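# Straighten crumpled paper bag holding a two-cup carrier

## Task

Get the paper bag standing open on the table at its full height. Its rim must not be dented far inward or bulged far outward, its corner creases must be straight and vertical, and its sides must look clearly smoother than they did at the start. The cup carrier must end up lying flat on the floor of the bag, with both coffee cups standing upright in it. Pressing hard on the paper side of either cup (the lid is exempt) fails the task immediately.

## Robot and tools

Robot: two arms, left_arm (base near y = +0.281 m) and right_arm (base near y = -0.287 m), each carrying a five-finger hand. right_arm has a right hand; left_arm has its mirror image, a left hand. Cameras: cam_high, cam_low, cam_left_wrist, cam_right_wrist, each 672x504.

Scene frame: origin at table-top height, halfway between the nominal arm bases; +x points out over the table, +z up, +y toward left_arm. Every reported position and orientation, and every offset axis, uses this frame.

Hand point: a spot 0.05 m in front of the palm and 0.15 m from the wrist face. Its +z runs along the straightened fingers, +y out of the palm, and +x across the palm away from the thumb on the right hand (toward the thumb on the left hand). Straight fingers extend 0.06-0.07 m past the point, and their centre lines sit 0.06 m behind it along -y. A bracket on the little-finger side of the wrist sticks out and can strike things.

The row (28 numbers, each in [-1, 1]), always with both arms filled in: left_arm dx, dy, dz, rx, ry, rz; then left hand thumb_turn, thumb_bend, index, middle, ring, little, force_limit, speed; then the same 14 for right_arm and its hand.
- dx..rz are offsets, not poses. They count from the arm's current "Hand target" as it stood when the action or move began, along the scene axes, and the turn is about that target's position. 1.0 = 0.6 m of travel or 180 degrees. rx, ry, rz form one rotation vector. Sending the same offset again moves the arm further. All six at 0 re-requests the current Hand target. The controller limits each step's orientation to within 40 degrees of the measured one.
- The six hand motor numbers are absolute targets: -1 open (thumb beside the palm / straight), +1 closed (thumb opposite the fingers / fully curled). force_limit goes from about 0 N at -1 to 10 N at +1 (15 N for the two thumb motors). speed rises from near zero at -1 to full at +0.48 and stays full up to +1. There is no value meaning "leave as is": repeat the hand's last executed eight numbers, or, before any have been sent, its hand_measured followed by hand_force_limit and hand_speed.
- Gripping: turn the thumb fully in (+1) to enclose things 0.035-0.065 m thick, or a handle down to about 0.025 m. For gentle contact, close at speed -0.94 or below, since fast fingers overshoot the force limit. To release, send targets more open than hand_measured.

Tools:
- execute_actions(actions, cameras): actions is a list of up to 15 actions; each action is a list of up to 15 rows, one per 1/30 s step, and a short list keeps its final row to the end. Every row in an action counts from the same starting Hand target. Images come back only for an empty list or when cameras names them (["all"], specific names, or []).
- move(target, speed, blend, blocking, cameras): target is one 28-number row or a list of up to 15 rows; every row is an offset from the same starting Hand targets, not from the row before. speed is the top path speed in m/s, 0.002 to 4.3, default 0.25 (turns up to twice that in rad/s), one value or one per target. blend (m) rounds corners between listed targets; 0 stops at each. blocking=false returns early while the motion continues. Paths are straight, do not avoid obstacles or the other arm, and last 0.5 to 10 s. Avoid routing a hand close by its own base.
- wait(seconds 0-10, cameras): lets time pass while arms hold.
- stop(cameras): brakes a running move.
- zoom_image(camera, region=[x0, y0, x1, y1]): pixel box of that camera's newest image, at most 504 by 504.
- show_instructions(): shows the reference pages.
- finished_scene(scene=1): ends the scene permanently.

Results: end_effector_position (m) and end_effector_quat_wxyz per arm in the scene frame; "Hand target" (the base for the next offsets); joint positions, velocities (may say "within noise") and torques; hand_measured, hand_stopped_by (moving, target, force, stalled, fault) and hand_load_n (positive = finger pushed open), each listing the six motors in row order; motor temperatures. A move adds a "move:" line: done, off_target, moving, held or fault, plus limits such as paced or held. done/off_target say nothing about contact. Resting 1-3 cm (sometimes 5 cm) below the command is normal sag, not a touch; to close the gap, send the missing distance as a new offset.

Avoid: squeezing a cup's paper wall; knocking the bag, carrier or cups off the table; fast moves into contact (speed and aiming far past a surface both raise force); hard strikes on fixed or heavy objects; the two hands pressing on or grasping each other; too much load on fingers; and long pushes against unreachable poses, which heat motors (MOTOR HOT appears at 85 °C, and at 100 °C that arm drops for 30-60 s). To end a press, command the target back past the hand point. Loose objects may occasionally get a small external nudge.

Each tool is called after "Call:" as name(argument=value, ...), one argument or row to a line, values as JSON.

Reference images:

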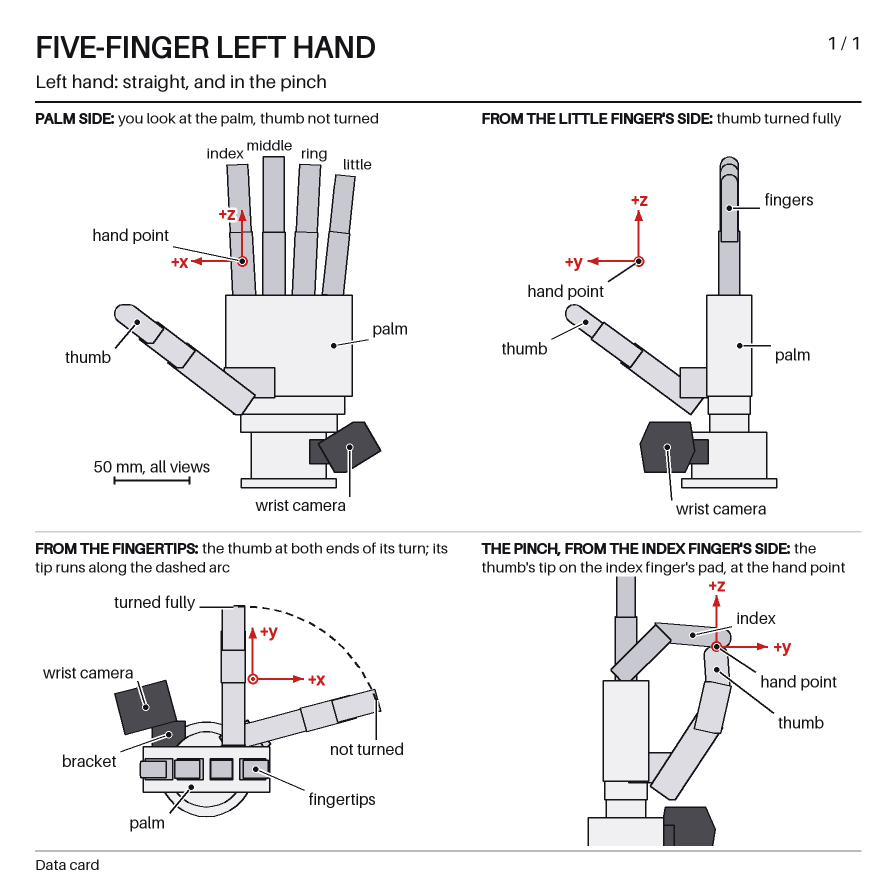

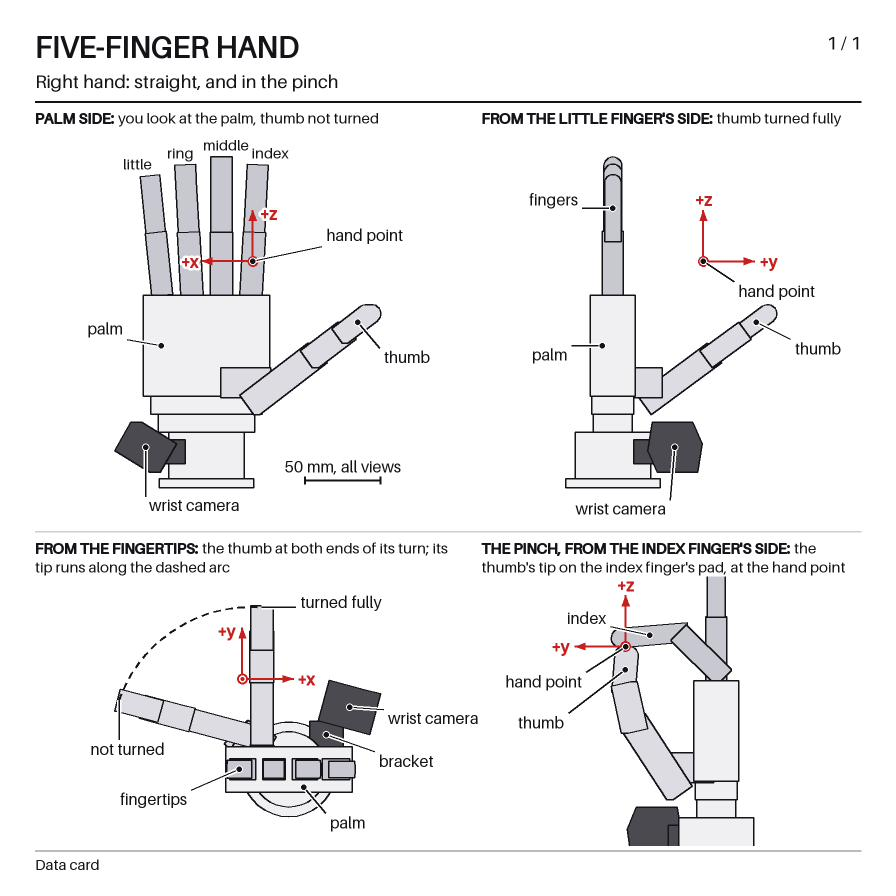

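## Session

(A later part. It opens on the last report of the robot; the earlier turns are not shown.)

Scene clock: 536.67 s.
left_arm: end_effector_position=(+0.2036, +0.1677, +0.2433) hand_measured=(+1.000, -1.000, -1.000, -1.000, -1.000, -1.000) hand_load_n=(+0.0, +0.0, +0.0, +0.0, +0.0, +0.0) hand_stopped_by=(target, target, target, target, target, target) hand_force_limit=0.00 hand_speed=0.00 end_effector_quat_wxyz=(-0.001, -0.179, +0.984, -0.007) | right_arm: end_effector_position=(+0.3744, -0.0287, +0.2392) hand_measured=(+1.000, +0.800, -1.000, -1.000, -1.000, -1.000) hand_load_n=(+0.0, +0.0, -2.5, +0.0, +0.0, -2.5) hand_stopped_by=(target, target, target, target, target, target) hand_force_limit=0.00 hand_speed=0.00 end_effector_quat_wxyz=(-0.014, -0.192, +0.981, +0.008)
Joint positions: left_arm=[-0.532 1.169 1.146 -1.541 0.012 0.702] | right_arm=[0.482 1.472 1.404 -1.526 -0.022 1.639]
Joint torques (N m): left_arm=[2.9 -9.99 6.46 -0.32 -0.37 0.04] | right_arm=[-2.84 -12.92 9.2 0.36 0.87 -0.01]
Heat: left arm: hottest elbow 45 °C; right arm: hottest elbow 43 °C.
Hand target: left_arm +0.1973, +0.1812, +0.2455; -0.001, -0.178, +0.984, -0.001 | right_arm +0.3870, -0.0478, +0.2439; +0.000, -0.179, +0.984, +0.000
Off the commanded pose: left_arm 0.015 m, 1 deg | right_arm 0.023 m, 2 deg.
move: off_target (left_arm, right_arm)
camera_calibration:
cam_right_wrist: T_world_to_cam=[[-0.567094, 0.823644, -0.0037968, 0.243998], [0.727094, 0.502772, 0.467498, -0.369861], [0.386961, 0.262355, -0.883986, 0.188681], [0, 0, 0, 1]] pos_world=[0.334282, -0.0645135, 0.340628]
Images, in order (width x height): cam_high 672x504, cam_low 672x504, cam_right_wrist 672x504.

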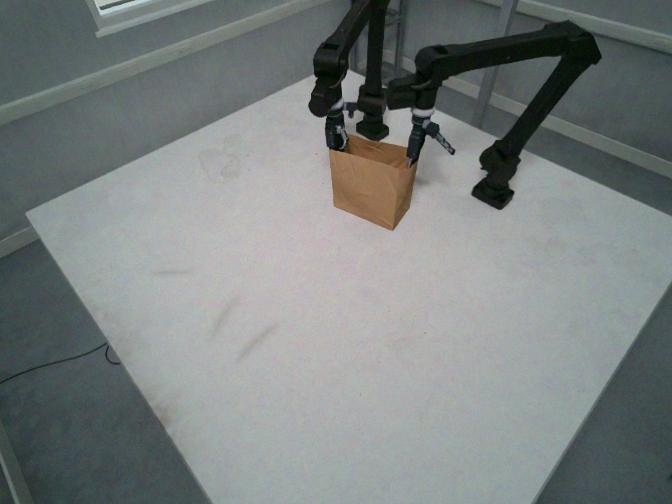

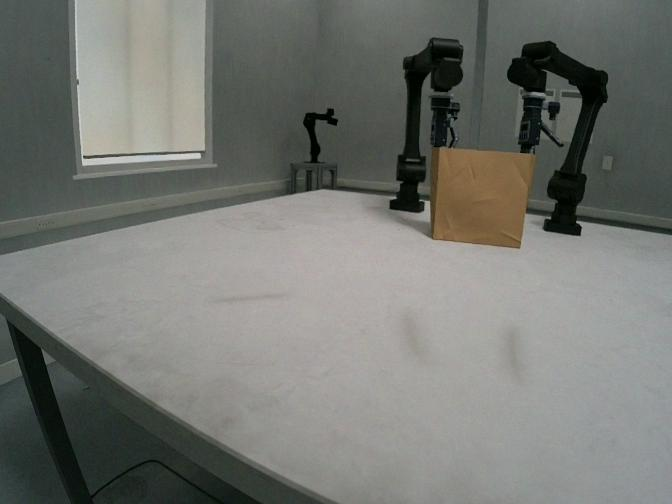

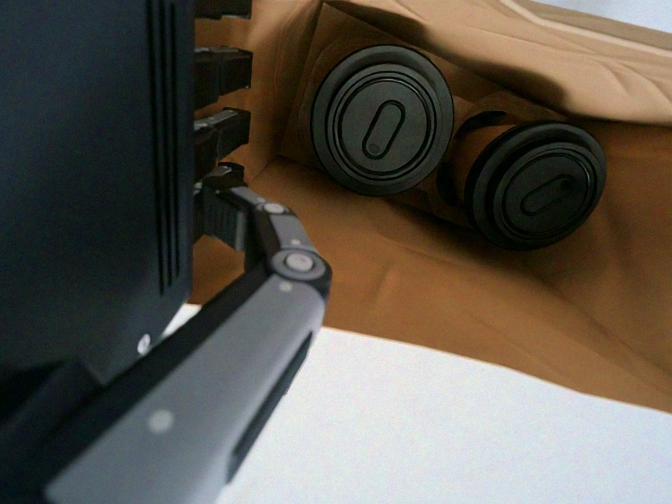

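Call:
wait(
  seconds=3,
)

Call:
move(
  target=[
    [0.025,-0.07,0,0,0,0,1,-1,-1,-1,-1,-1,0,0,-0.022,0.07,0,0,0,0,1,0.8,-1,-1,-1,-1,0,0],
    [0.04,-0.07,0,0,0,0,1,-1,-1,-1,-1,-1,0,0,-0.015,0.07,0,0,0,0,1,0.8,-1,-1,-1,-1,0,0],
    [0.04,-0.07,0.2,0,0,0,1,-1,-1,-1,-1,-1,0,0,-0.015,0.07,0.2,0,0,0,1,0.8,-1,-1,-1,-1,0,0],
  ],
  cameras=["all"],
  speed=0.1,
)

Call:
zoom_image(
  camera="cam_high",
  region=[310, 100, 440, 240],
)

Call:
zoom_image(
  camera="cam_low",
  region=[420, 120, 580, 260],
)

Scene clock: 544.73 s.
left_arm: end_effector_position=(+0.2036, +0.1677, +0.2433) hand_measured=(+1.000, -1.000, -1.000, -1.000, -1.000, -1.000) hand_load_n=(+0.0, +0.0, +0.0, +0.0, +0.0, +0.0) hand_stopped_by=(target, target, target, target, target, target) hand_force_limit=0.00 hand_speed=0.00 end_effector_quat_wxyz=(-0.001, -0.179, +0.984, -0.007) | right_arm: end_effector_position=(+0.3744, -0.0287, +0.2392) hand_measured=(+1.000, +0.800, -1.000, -1.000, -1.000, -1.000) hand_load_n=(+0.0, +0.0, -2.0, +0.0, +0.0, -2.5) hand_stopped_by=(target, target, target, target, target, target) hand_force_limit=0.00 hand_speed=0.00 end_effector_quat_wxyz=(-0.014, -0.192, +0.981, +0.008)
Joint positions: left_arm=[-0.532 1.169 1.146 -1.541 0.012 0.702] | right_arm=[0.482 1.472 1.404 -1.526 -0.022 1.639]
Joint torques (N m): left_arm=[2.96 -9.99 6.46 -0.34 -0.37 0.07] | right_arm=[-2.9 -12.63 9.16 0.39 0.87 -0.02]
Heat: left arm: hottest elbow 44 °C; right arm: hottest elbow 44 °C.
Hand target: left_arm +0.1973, +0.1812, +0.2455; -0.001, -0.178, +0.984, -0.001 | right_arm +0.3870, -0.0478, +0.2439; +0.000, -0.179, +0.984, +0.000
Off the commanded pose: left_arm 0.015 m, 1 deg | right_arm 0.023 m, 2 deg.
wait: 3.00 s; at rest from the start

Scene clock: 547.97 s.
left_arm: end_effector_position=(+0.2169, +0.1418, +0.3460) hand_measured=(+1.000, -1.000, -1.000, -1.000, -1.000, -1.000) hand_load_n=(+0.0, +0.0, +0.0, +0.0, +0.0, +0.0) hand_stopped_by=(target, target, target, target, target, target) hand_force_limit=0.00 hand_speed=0.00 end_effector_quat_wxyz=(+0.054, -0.178, +0.981, -0.047) | right_arm: end_effector_position=(+0.3724, -0.0102, +0.3398) hand_measured=(+1.000, +0.800, -1.000, -1.000, -1.000, -1.000) hand_load_n=(+0.0, +0.0, +0.0, +0.0, +0.0, +0.0) hand_stopped_by=(target, target, target, target, target, target) hand_force_limit=0.00 hand_speed=0.00 end_effector_quat_wxyz=(+0.030, -0.180, +0.983, +0.017)
Joint positions: left_arm=[-0.588 1.171 1.435 -1.691 -0.004 0.646] | right_arm=[0.529 1.438 1.623 -1.688 -0.012 1.71]
Joint torques (N m): left_arm=[1.03 -7.65 12.08 0.13 -0.03 -0.11] | right_arm=[0.67 -10.93 13.86 -0.29 -0.13 0.22]
Heat: left arm: hottest elbow 45 °C; right arm: hottest elbow 44 °C.
Hand target: left_arm +0.2214, +0.1392, +0.3655; +0.000, -0.178, +0.984, -0.001 | right_arm +0.3781, -0.0058, +0.3640; +0.000, -0.179, +0.984, +0.000
Off the commanded pose: left_arm 0.020 m, 8 deg | right_arm 0.025 m, 4 deg.
joint sent to its limit (left arm) — joint 4 (wrist pitch), lower limit. The joint targets are off in orientation, not in position.
joint sent to its limit (right arm) — joint 4 (wrist pitch), lower limit. The joint targets are off in orientation, not in position.
move: off_target (left_arm, right_arm)
camera_calibration:
cam_left_wrist: T_world_to_cam=[[0.0756074, -0.994652, 0.0703612, 0.105213], [-0.923968, -0.0433531, 0.380004, 0.0776255], [-0.374922, -0.0937427, -0.922305, 0.533145], [0, 0, 0, 1]] pos_world=[0.263656, 0.157994, 0.454821]
cam_right_wrist: T_world_to_cam=[[-0.545837, 0.837607, -0.0218155, 0.226234], [0.69663, 0.468127, 0.543658, -0.439621], [0.465585, 0.281552, -0.839023, 0.229239], [0, 0, 0, 1]] pos_world=[0.323009, -0.0482393, 0.436276]

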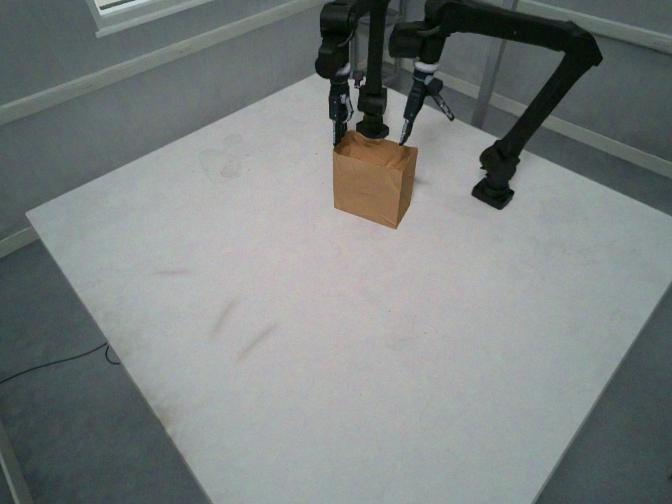

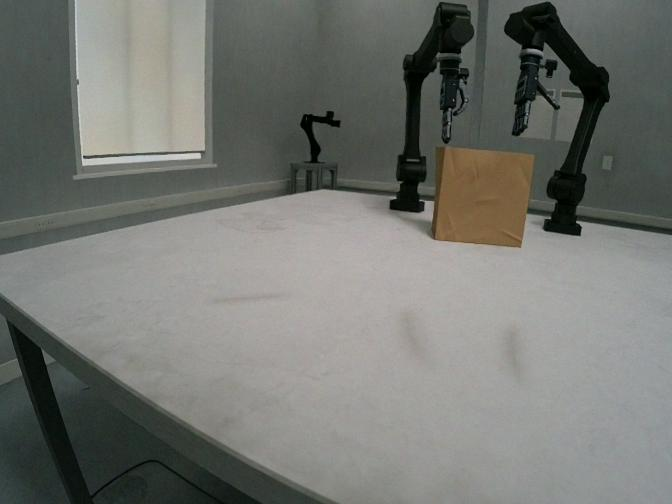

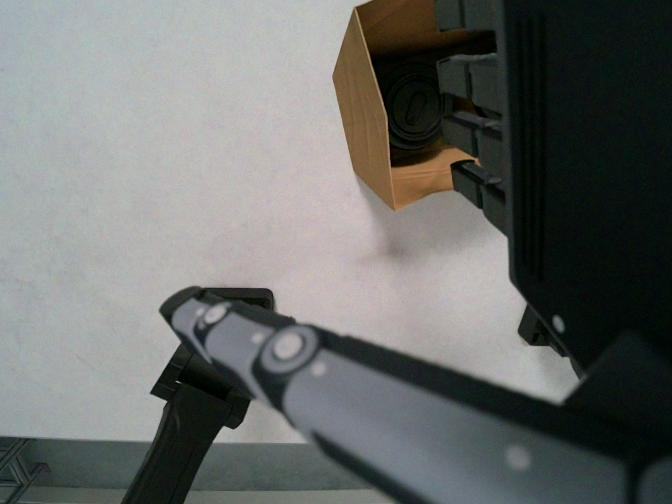

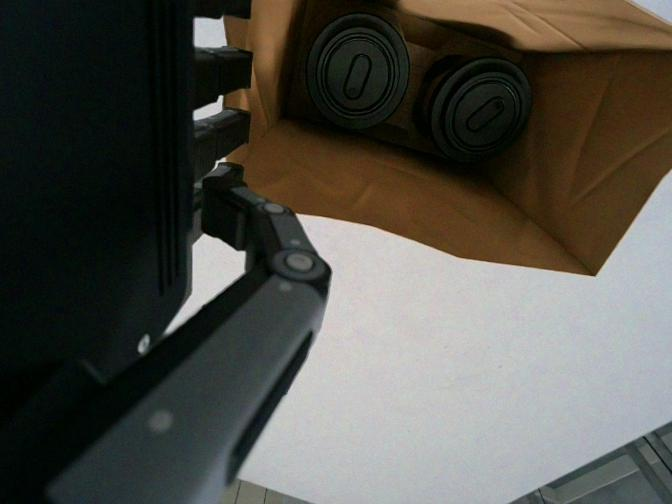

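Scaled by 3.600 from the camera's 672x504 image, which has a finer 960x720 frame.

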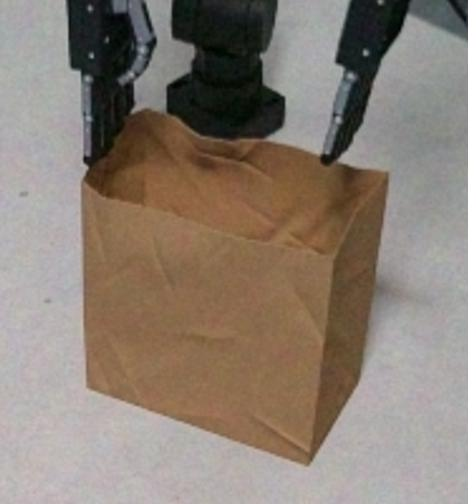

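Scaled by 3.150 from the camera's 672x504 image, which has a finer 960x720 frame.

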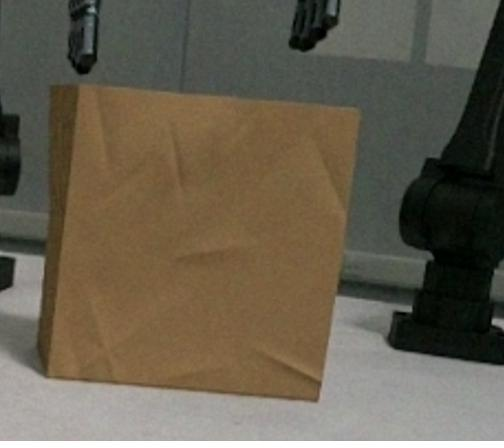

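Call:
move(
  target=[
    [0,0,0.06,0,0,0,1,-1,-1,-1,-1,-1,0,0,0.02,-0.08,0.08,0,0,0,1,0.8,-1,-1,-1,-1,0,0],
    [0,0,0.12,0,0,0,-1,-1,-1,-1,-1,-1,0,0,0.15,-0.38,0.05,0.1,-0.1,0.3,-1,-1,-1,-1,-1,-1,0,0],
    [0.131,-0.174,0.141,-0.057,-0.171,-0.261,-1,-1,-1,-1,-1,-1,0,0,0.187,-0.423,-0.09,0.131,-0.147,0.477,-1,-1,-1,-1,-1,-1,0,0],
  ],
  cameras=["all"],
  speed=0.2,
)

Call:
zoom_image(
  camera="cam_high",
  region=[310, 100, 440, 240],
)

Call:
zoom_image(
  camera="cam_low",
  region=[420, 120, 580, 260],
)

Call:
zoom_image(
  camera="cam_left_wrist",
  region=[220, 80, 460, 380],
)

Call:
zoom_image(
  camera="cam_right_wrist",
  region=[270, 80, 560, 430],
)

Scene clock: 566.70 s.
left_arm: end_effector_position=(+0.2902, +0.0486, +0.4306) hand_measured=(-1.000, -1.000, -1.000, -1.000, -1.000, -1.000) hand_load_n=(+0.0, +0.0, +0.0, +0.0, +0.0, +0.0) hand_stopped_by=(target, target, target, target, target, target) hand_force_limit=0.00 hand_speed=0.00 end_effector_quat_wxyz=(+0.215, +0.224, +0.943, -0.116) | right_arm: end_effector_position=(+0.4795, -0.2504, +0.2963) hand_measured=(-1.000, -1.000, -1.000, -1.000, -1.000, -1.000) hand_load_n=(+0.0, +0.0, +0.0, +0.0, +0.0, +0.0) hand_stopped_by=(target, target, target, target, target, target) hand_force_limit=0.00 hand_speed=0.00 end_effector_quat_wxyz=(-0.236, +0.776, -0.567, -0.145)
Joint positions: left_arm=[-0.791 1.225 1.667 -1.52 -0.019 1.274] | right_arm=[-0.11 1.814 1.894 -1.688 -0.56 -0.456]
Joint torques (N m): left_arm=[0.38 -7 12.46 2.03 0.12 -0.04] | right_arm=[-0.56 -15.62 13.87 -0.49 -0.53 0]
Heat: left arm: hottest elbow 45 °C; right arm: hottest elbow 47 °C.
Hand target: left_arm +0.3000, +0.0349, +0.4502; +0.238, +0.230, +0.935, -0.131 | right_arm +0.4903, -0.2597, +0.3100; -0.236, +0.782, -0.558, -0.144
Off the commanded pose: left_arm 0.026 m, 3 deg | right_arm 0.020 m, 1 deg.
joint sent to its limit (right arm) — joint 4 (wrist pitch), lower limit. The joint targets still meet the commanded pose.
move: off_target (left_arm, right_arm); target 2's new numbers were sent with left_arm's hand 0.025 m and 20 deg from that target
camera_calibration:
cam_left_wrist: T_world_to_cam=[[-0.672951, -0.739415, -0.0200516, 0.244843], [-0.739683, 0.672789, 0.0149605, 0.178068], [0.00242844, 0.0248995, -0.999687, 0.548089], [0, 0, 0, 1]] pos_world=[0.295151, 0.0475917, 0.550163]
cam_right_wrist: T_world_to_cam=[[-0.857, -0.398823, -0.326329, 0.41479], [-0.47907, 0.383311, 0.789662, 0.0914614], [-0.18985, 0.833074, -0.519561, 0.568264], [0, 0, 0, 1]] pos_world=[0.507176, -0.343036, 0.358382]

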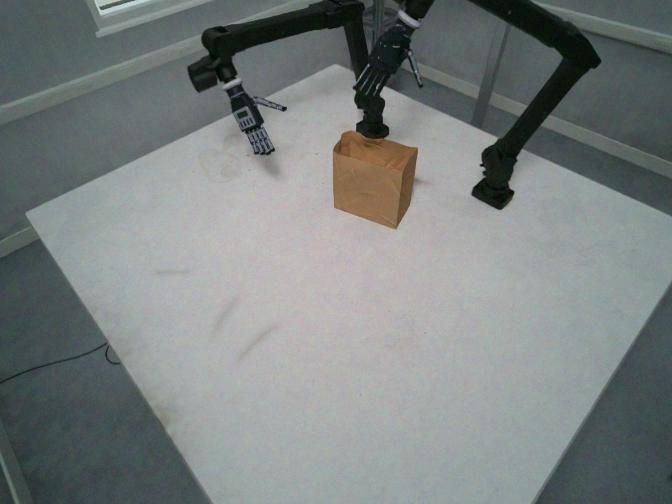

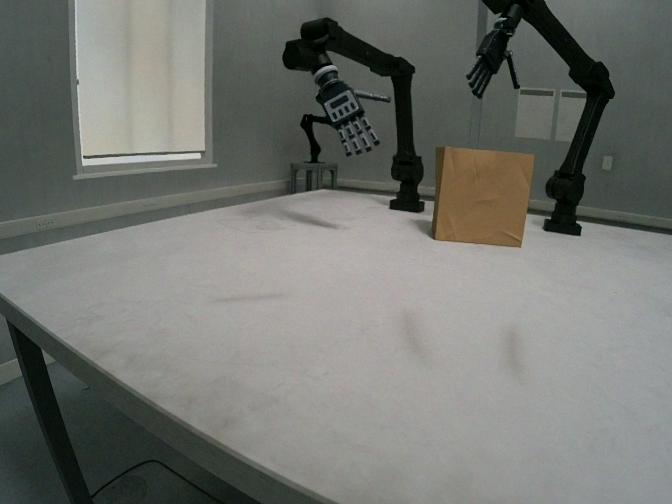

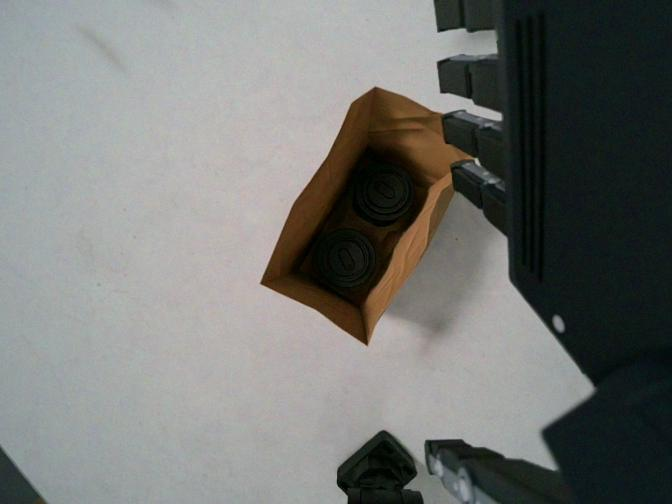

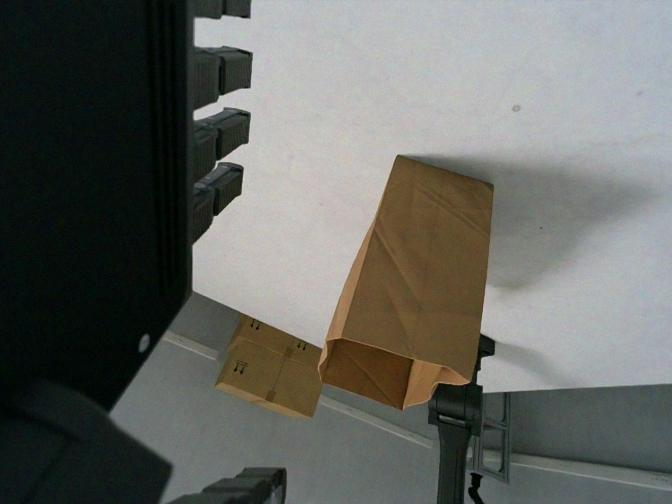

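Scaled by 3.600 from the camera's 672x504 image, which has a finer 960x720 frame.

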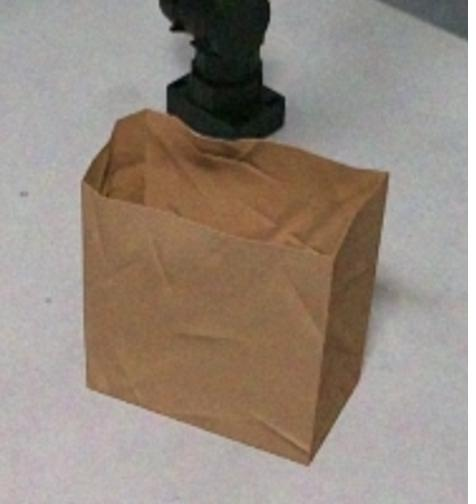

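Scaled by 3.150 from the camera's 672x504 image, which has a finer 960x720 frame.

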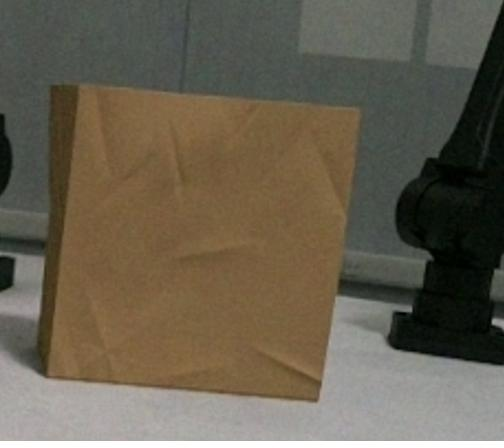

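Scaled by 1.680 from the camera's 672x504 image, which has a finer 960x720 frame.

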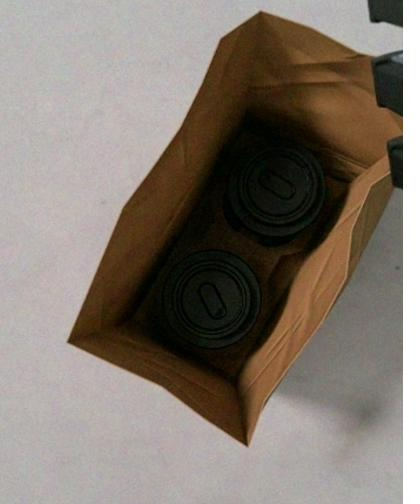

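Scaled by 1.440 from the camera's 672x504 image, which has a finer 960x720 frame.

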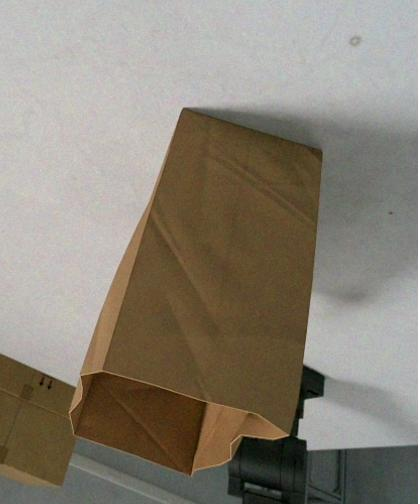

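Call:
move(
  target=[-0.02,-0.12,0,0,0,0,-1,-1,-1,-1,-1,-1,0,0,0,0,0,0,0,0,-1,-1,-1,-1,-1,-1,0,0],
  cameras=["cam_left_wrist","cam_right_wrist"],
  speed=0.2,
)

Call:
zoom_image(
  camera="cam_left_wrist",
  region=[180, 100, 430, 410],
)

Call:
zoom_image(
  camera="cam_right_wrist",
  region=[300, 300, 520, 430],
)

Scene clock: 573.33 s.
left_arm: end_effector_position=(+0.2831, -0.0262, +0.4306) hand_measured=(-1.000, -1.000, -1.000, -1.000, -1.000, -1.000) hand_load_n=(-0.5, +0.0, +0.0, +0.0, +0.0, +0.0) hand_stopped_by=(target, target, target, target, target, target) hand_force_limit=0.00 hand_speed=0.00 end_effector_quat_wxyz=(+0.218, +0.235, +0.940, -0.114) | right_arm: end_effector_position=(+0.4795, -0.2505, +0.2963) hand_measured=(-1.000, -1.000, -1.000, -1.000, -1.000, -1.000) hand_load_n=(+0.0, +0.0, +0.0, +0.0, +0.0, +0.0) hand_stopped_by=(target, target, target, target, target, target) hand_force_limit=0.00 hand_speed=0.00 end_effector_quat_wxyz=(-0.236, +0.776, -0.567, -0.145)
Joint positions: left_arm=[-0.947 1.349 1.774 -1.506 -0.094 1.159] | right_arm=[-0.11 1.814 1.894 -1.688 -0.56 -0.456]
Joint torques (N m): left_arm=[0.56 -9.76 12.46 1.66 -0.11 -0.18] | right_arm=[-0.79 -16.03 14.06 -0.53 -0.55 -0.02]
Heat: left arm: hottest elbow 46 °C; right arm: hottest elbow 47 °C.
Hand target: left_arm +0.2879, -0.0372, +0.4502; +0.238, +0.230, +0.935, -0.131 | right_arm +0.4903, -0.2597, +0.3100; -0.236, +0.782, -0.558, -0.144
Off the commanded pose: left_arm 0.023 m, 3 deg | right_arm 0.020 m, 1 deg.
joint sent to its limit (right arm) — joint 4 (wrist pitch), lower limit. The joint targets still meet the commanded pose.
move: off_target (left_arm, right_arm)
camera_calibration:
cam_left_wrist: T_world_to_cam=[[-0.686711, -0.726238, -0.0317153, 0.193954], [-0.726795, 0.686772, 0.0106784, 0.221748], [0.0140261, 0.0303835, -0.99944, 0.546688], [0, 0, 0, 1]] pos_world=[0.286688, -0.0280442, 0.550165]
cam_right_wrist: T_world_to_cam=[[-0.856826, -0.399023, -0.326544, 0.414795], [-0.479343, 0.383139, 0.789579, 0.0916189], [-0.189948, 0.833058, -0.519552, 0.568323], [0, 0, 0, 1]] pos_world=[0.507276, -0.343036, 0.358382]
Images, in order (width x height): cam_left_wrist 672x504, cam_right_wrist 672x504.

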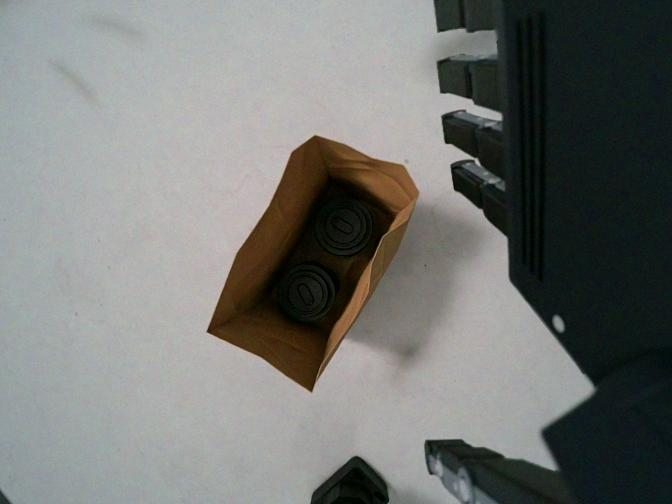

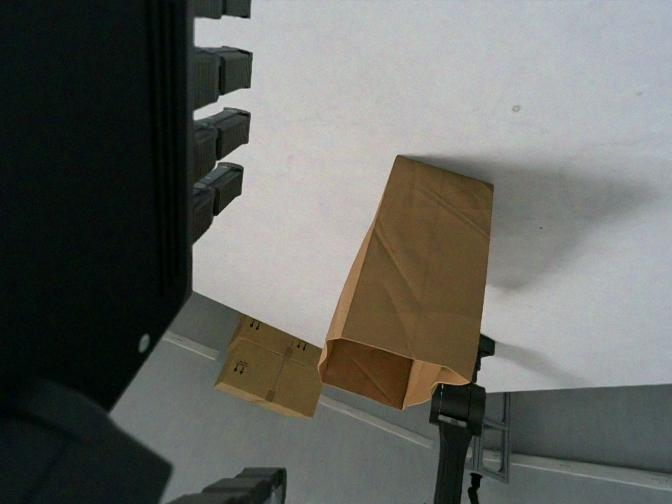

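Scaled by 1.626 from the camera's 672x504 image, which has a finer 960x720 frame.

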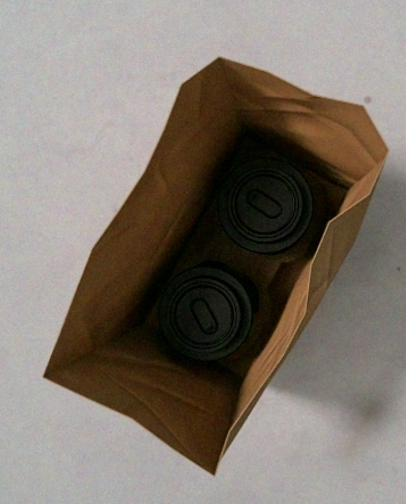

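Scaled by 2.291 from the camera's 672x504 image, which has a finer 960x720 frame.

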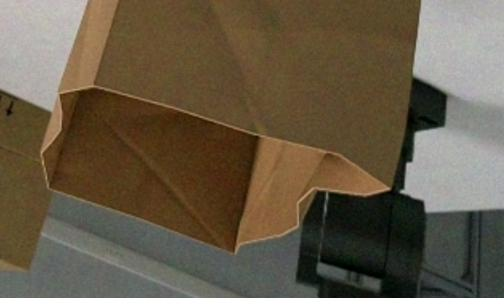

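Call:
move(
  target=[
    [-0.147,0.462,0,-0.130,0.199,0.814,-1,-1,-1,-1,-1,-1,0,0,0,0,0.16,0,0,0,1,-1,-1,-1,-1,-1,0,0],
    [-0.147,0.462,0,-0.130,0.199,0.814,-1,-1,-1,-1,-1,-1,0,0,-0.382,0.41,0.15,-0.179,0.0138,-0.003,1,-1,-1,-1,-1,-1,0,0],
  ],
  cameras=["all"],
  speed=0.25,
)

Call:
zoom_image(
  camera="cam_left_wrist",
  region=[180, 130, 430, 410],
)

Scene clock: 610.57 s.
left_arm: end_effector_position=(+0.2056, +0.2387, +0.4527) hand_measured=(-1.000, -1.000, -1.000, -1.000, -1.000, -1.000) hand_load_n=(+0.0, +0.0, +0.0, +0.0, +0.0, +0.0) hand_stopped_by=(target, target, target, target, target, target) hand_force_limit=0.00 hand_speed=0.00 end_effector_quat_wxyz=(-0.120, +0.846, -0.466, +0.229) | right_arm: end_effector_position=(+0.2663, -0.0131, +0.3979) hand_measured=(+1.000, -1.000, -1.000, -1.000, -1.000, -1.000) hand_load_n=(+0.0, +0.0, +0.0, +0.0, +0.0, +0.0) hand_stopped_by=(target, target, target, target, target, target) hand_force_limit=0.00 hand_speed=0.00 end_effector_quat_wxyz=(-0.119, +0.807, -0.579, +0.024)
Joint positions: left_arm=[0.091 0.843 1.483 -1.691 0.066 -0.468] | right_arm=[0.668 1.369 1.729 -1.688 -0.025 0.318]
Joint torques (N m): left_arm=[2.14 -1.49 6.15 0.81 0.22 -0.18] | right_arm=[0.73 -10.87 9.14 0.01 -0.11 0.29]
Heat: left arm: hottest elbow 48 °C; right arm: hottest elbow 48 °C.
Hand target: left_arm +0.1997, +0.2400, +0.4502; +0.001, +0.882, -0.471, +0.001 | right_arm +0.2611, -0.0137, +0.4000; +0.002, +0.811, -0.585, +0.000
Off the commanded pose: left_arm 0.007 m, 30 deg | right_arm 0.006 m, 14 deg.
joint sent to its limit (left arm) — joint 4 (wrist pitch), lower limit. The joint targets are off in orientation, not in position.
joint sent to its limit (right arm) — joint 4 (wrist pitch), lower limit. The joint targets are off in orientation, not in position.
move: off_target (left_arm, right_arm)
camera_calibration:
cam_left_wrist: T_world_to_cam=[[0.838455, 0.283078, 0.465682, -0.445854], [-0.0276645, -0.831298, 0.555138, -0.0446144], [0.544268, -0.478341, -0.689175, 0.433809], [0, 0, 0, 1]] pos_world=[0.136486, 0.296632, 0.531363]
cam_right_wrist: T_world_to_cam=[[-0.829707, -0.492007, -0.263659, 0.326513], [-0.552812, 0.658795, 0.510283, -0.0474315], [-0.0773653, 0.569139, -0.818594, 0.468321], [0, 0, 0, 1]] pos_world=[0.280921, -0.0746451, 0.493656]

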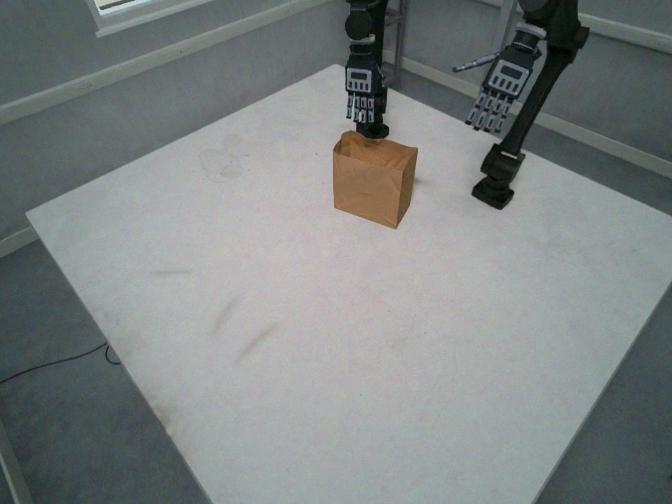

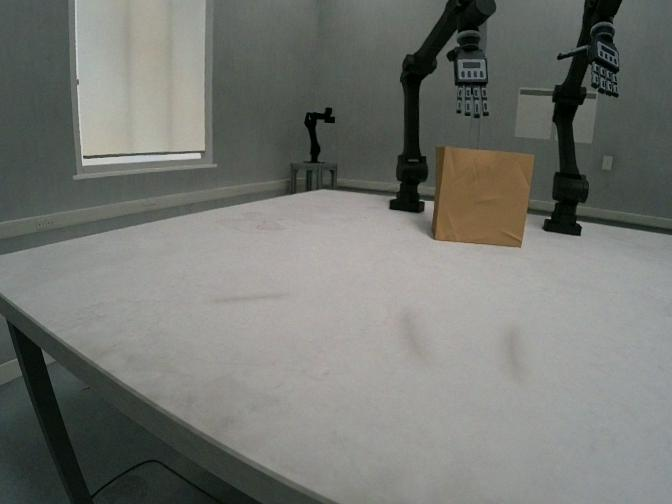

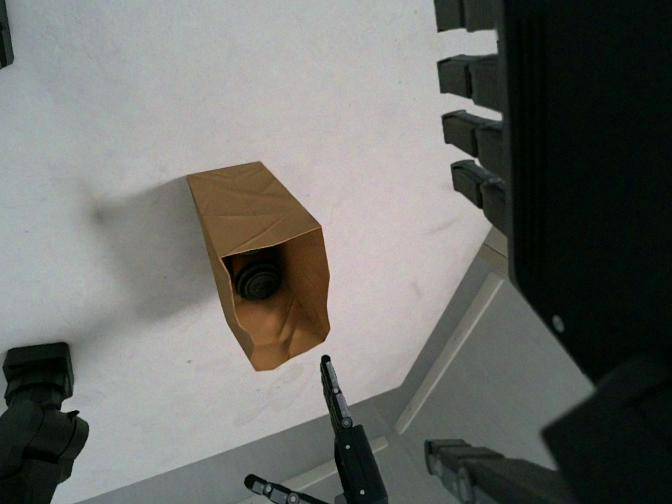

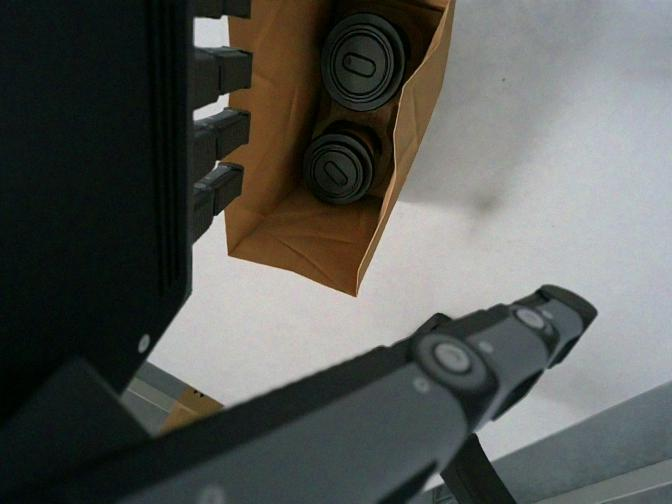

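Scaled by 1.800 from the camera's 672x504 image, which has a finer 960x720 frame.

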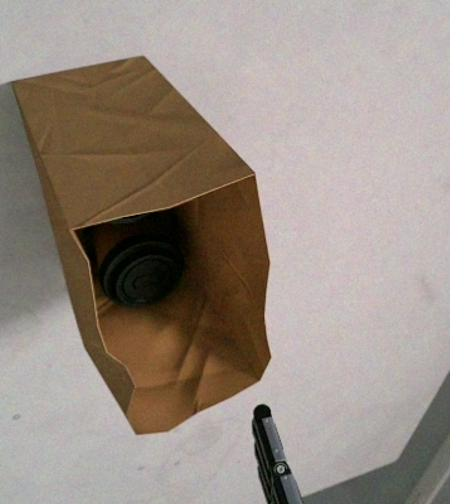

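Call:
move(
  target=[0,0,0,0,0,0,-1,-1,-1,-1,-1,-1,0,0,-0.005,0.02,-0.16,0,0,0,1,-1,-1,-1,-1,-1,0,0],
  cameras=["cam_left_wrist","cam_right_wrist"],
  speed=0.2,
)

Scene clock: 619.40 s.
left_arm: end_effector_position=(+0.2056, +0.2387, +0.4527) hand_measured=(-1.000, -1.000, -1.000, -1.000, -1.000, -1.000) hand_load_n=(+0.0, +0.0, +0.0, +0.0, +0.0, +0.0) hand_stopped_by=(target, target, target, target, target, target) hand_force_limit=0.00 hand_speed=0.00 end_effector_quat_wxyz=(-0.120, +0.846, -0.466, +0.229) | right_arm: end_effector_position=(+0.2589, -0.0084, +0.3022) hand_measured=(+1.000, -1.000, -1.000, -1.000, -1.000, -1.000) hand_load_n=(+0.0, +0.0, +0.0, +0.0, +0.0, +0.0) hand_stopped_by=(target, target, target, target, target, target) hand_force_limit=0.00 hand_speed=0.00 end_effector_quat_wxyz=(+0.010, +0.811, -0.585, -0.003)
Joint positions: left_arm=[0.091 0.843 1.483 -1.691 0.066 -0.468] | right_arm=[0.698 1.487 1.584 -1.688 0 0.35]
Joint torques (N m): left_arm=[2.08 -1.49 6.15 0.81 0.22 -0.18] | right_arm=[1.55 -11.99 9.72 0.32 0.05 0.29]
Heat: left arm: hottest elbow 47 °C; right arm: hottest elbow 47 °C.
Hand target: left_arm +0.1997, +0.2400, +0.4502; +0.001, +0.882, -0.471, +0.001 | right_arm +0.2580, -0.0017, +0.3041; +0.001, +0.811, -0.585, +0.001
Off the commanded pose: left_arm 0.007 m, 30 deg | right_arm 0.007 m, 1 deg.
joint sent to its limit (left arm) — joint 4 (wrist pitch), lower limit. The joint targets are off in orientation, not in position.
move: off_target (left_arm)
camera_calibration:
cam_left_wrist: T_world_to_cam=[[0.838455, 0.283078, 0.465682, -0.445854], [-0.0276645, -0.831298, 0.555138, -0.0446144], [0.544268, -0.478341, -0.689175, 0.433809], [0, 0, 0, 1]] pos_world=[0.136486, 0.296632, 0.531363]
cam_right_wrist: T_world_to_cam=[[-0.858792, -0.512261, -0.00810114, 0.227598], [-0.451946, 0.750038, 0.482896, -0.0227911], [-0.241292, 0.418368, -0.87564, 0.445148], [0, 0, 0, 1]] pos_world=[0.29257, -0.0525521, 0.402639]
Images, in order (width x height): cam_left_wrist 672x504, cam_right_wrist 672x504.

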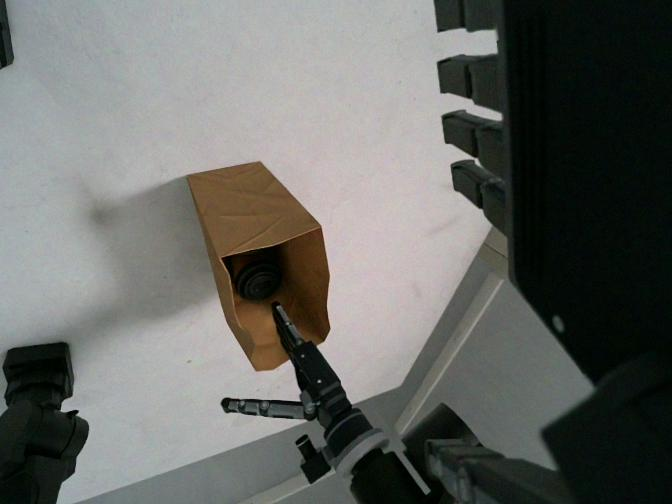

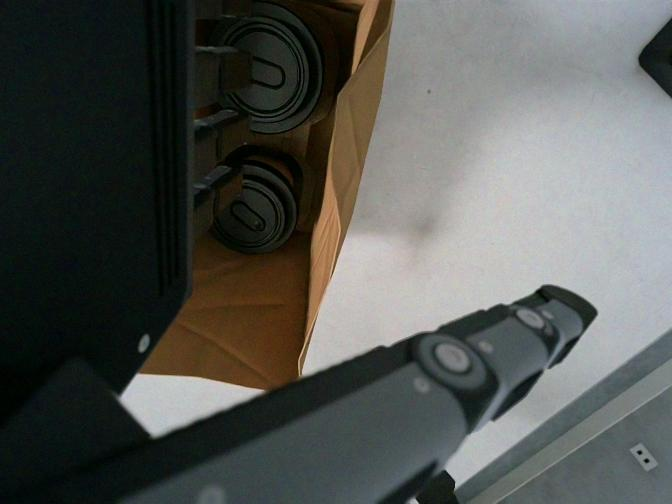

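Call:
move(
  target=[
    [0,0,0,0,0,0,-1,-1,-1,-1,-1,-1,0,0,0,0,-0.085,0,0,0,1,-1,-1,-1,-1,-1,0,0],
    [0,0,0,0,0,0,-1,-1,-1,-1,-1,-1,0,0,-0.07,-0.035,-0.085,0,0,0,1,-1,-1,-1,-1,-1,0,0],
  ],
  cameras=["cam_high","cam_left_wrist","cam_right_wrist"],
  speed=0.12,
)

Call:
zoom_image(
  camera="cam_left_wrist",
  region=[170, 150, 400, 420],
)

Scene clock: 627.70 s.
left_arm: end_effector_position=(+0.2056, +0.2387, +0.4527) hand_measured=(-1.000, -1.000, -1.000, -1.000, -1.000, -1.000) hand_load_n=(+0.0, +0.0, +0.0, +0.0, +0.0, +0.0) hand_stopped_by=(target, target, target, target, target, target) hand_force_limit=0.00 hand_speed=0.00 end_effector_quat_wxyz=(-0.120, +0.846, -0.466, +0.229) | right_arm: end_effector_position=(+0.2182, -0.0280, +0.2523) hand_measured=(+1.000, -1.000, -1.000, -1.000, -1.000, -1.000) hand_load_n=(+0.0, -0.5, +0.0, +0.0, +0.0, +0.0) hand_stopped_by=(target, target, target, target, target, target) hand_force_limit=0.00 hand_speed=0.00 end_effector_quat_wxyz=(+0.008, +0.811, -0.585, -0.002)
Joint positions: left_arm=[0.091 0.843 1.483 -1.691 0.066 -0.468] | right_arm=[0.724 1.366 1.328 -1.55 0 0.376]
Joint torques (N m): left_arm=[2.08 -1.49 6.15 0.83 0.22 -0.18] | right_arm=[1.49 -10.23 9.18 0.31 0.04 0.28]
Heat: left arm: hottest elbow 47 °C; right arm: hottest elbow 47 °C.
Hand target: left_arm +0.1997, +0.2400, +0.4502; +0.001, +0.882, -0.471, +0.001 | right_arm +0.2159, -0.0227, +0.2530; +0.002, +0.811, -0.585, +0.000
Off the commanded pose: left_arm 0.007 m, 30 deg | right_arm 0.006 m, 1 deg.
joint sent to its limit (left arm) — joint 4 (wrist pitch), lower limit. The joint targets are off in orientation, not in position.
move: off_target (left_arm)
camera_calibration:
cam_left_wrist: T_world_to_cam=[[0.838455, 0.283078, 0.465682, -0.445854], [-0.0276645, -0.831298, 0.555138, -0.0446144], [0.544268, -0.478341, -0.689175, 0.433809], [0, 0, 0, 1]] pos_world=[0.136486, 0.296632, 0.531363]
cam_right_wrist: T_world_to_cam=[[-0.859159, -0.511561, -0.012279, 0.183359], [-0.453047, 0.749293, 0.48302, -0.00228767], [-0.237894, 0.420555, -0.875523, 0.39917], [0, 0, 0, 1]] pos_world=[0.251458, -0.0723594, 0.352839]
Images, in order (width x height): cam_high 672x504, cam_left_wrist 672x504, cam_right_wrist 672x504.

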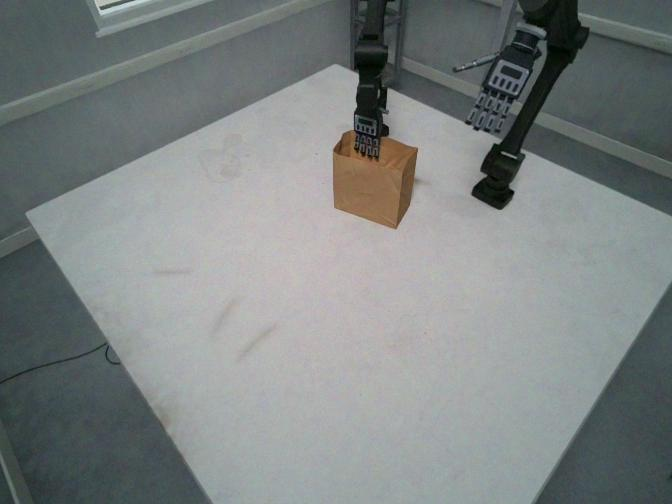

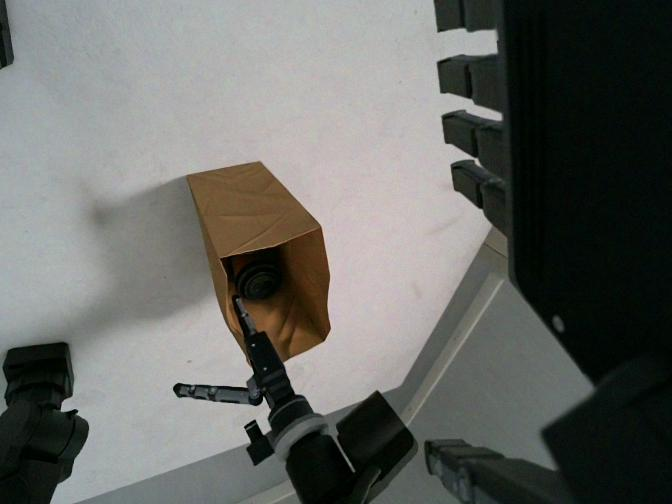

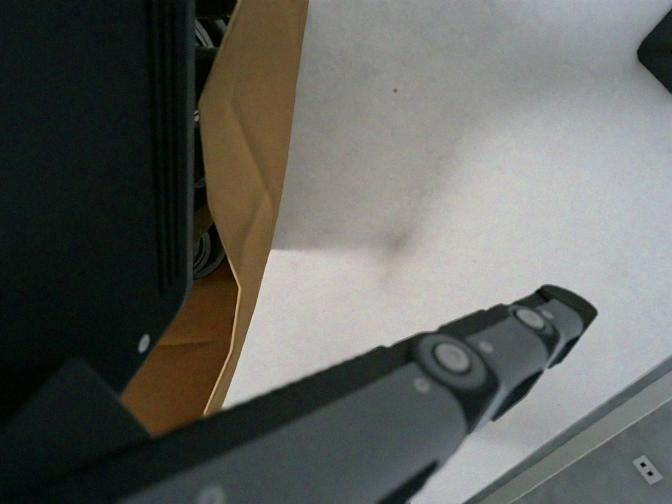

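Scaled by 1.867 from the camera's 672x504 image, which has a finer 960x720 frame.

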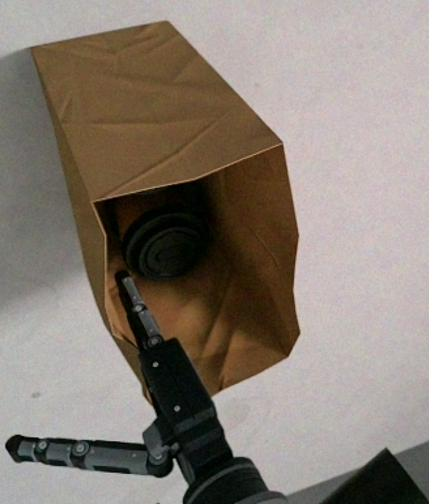

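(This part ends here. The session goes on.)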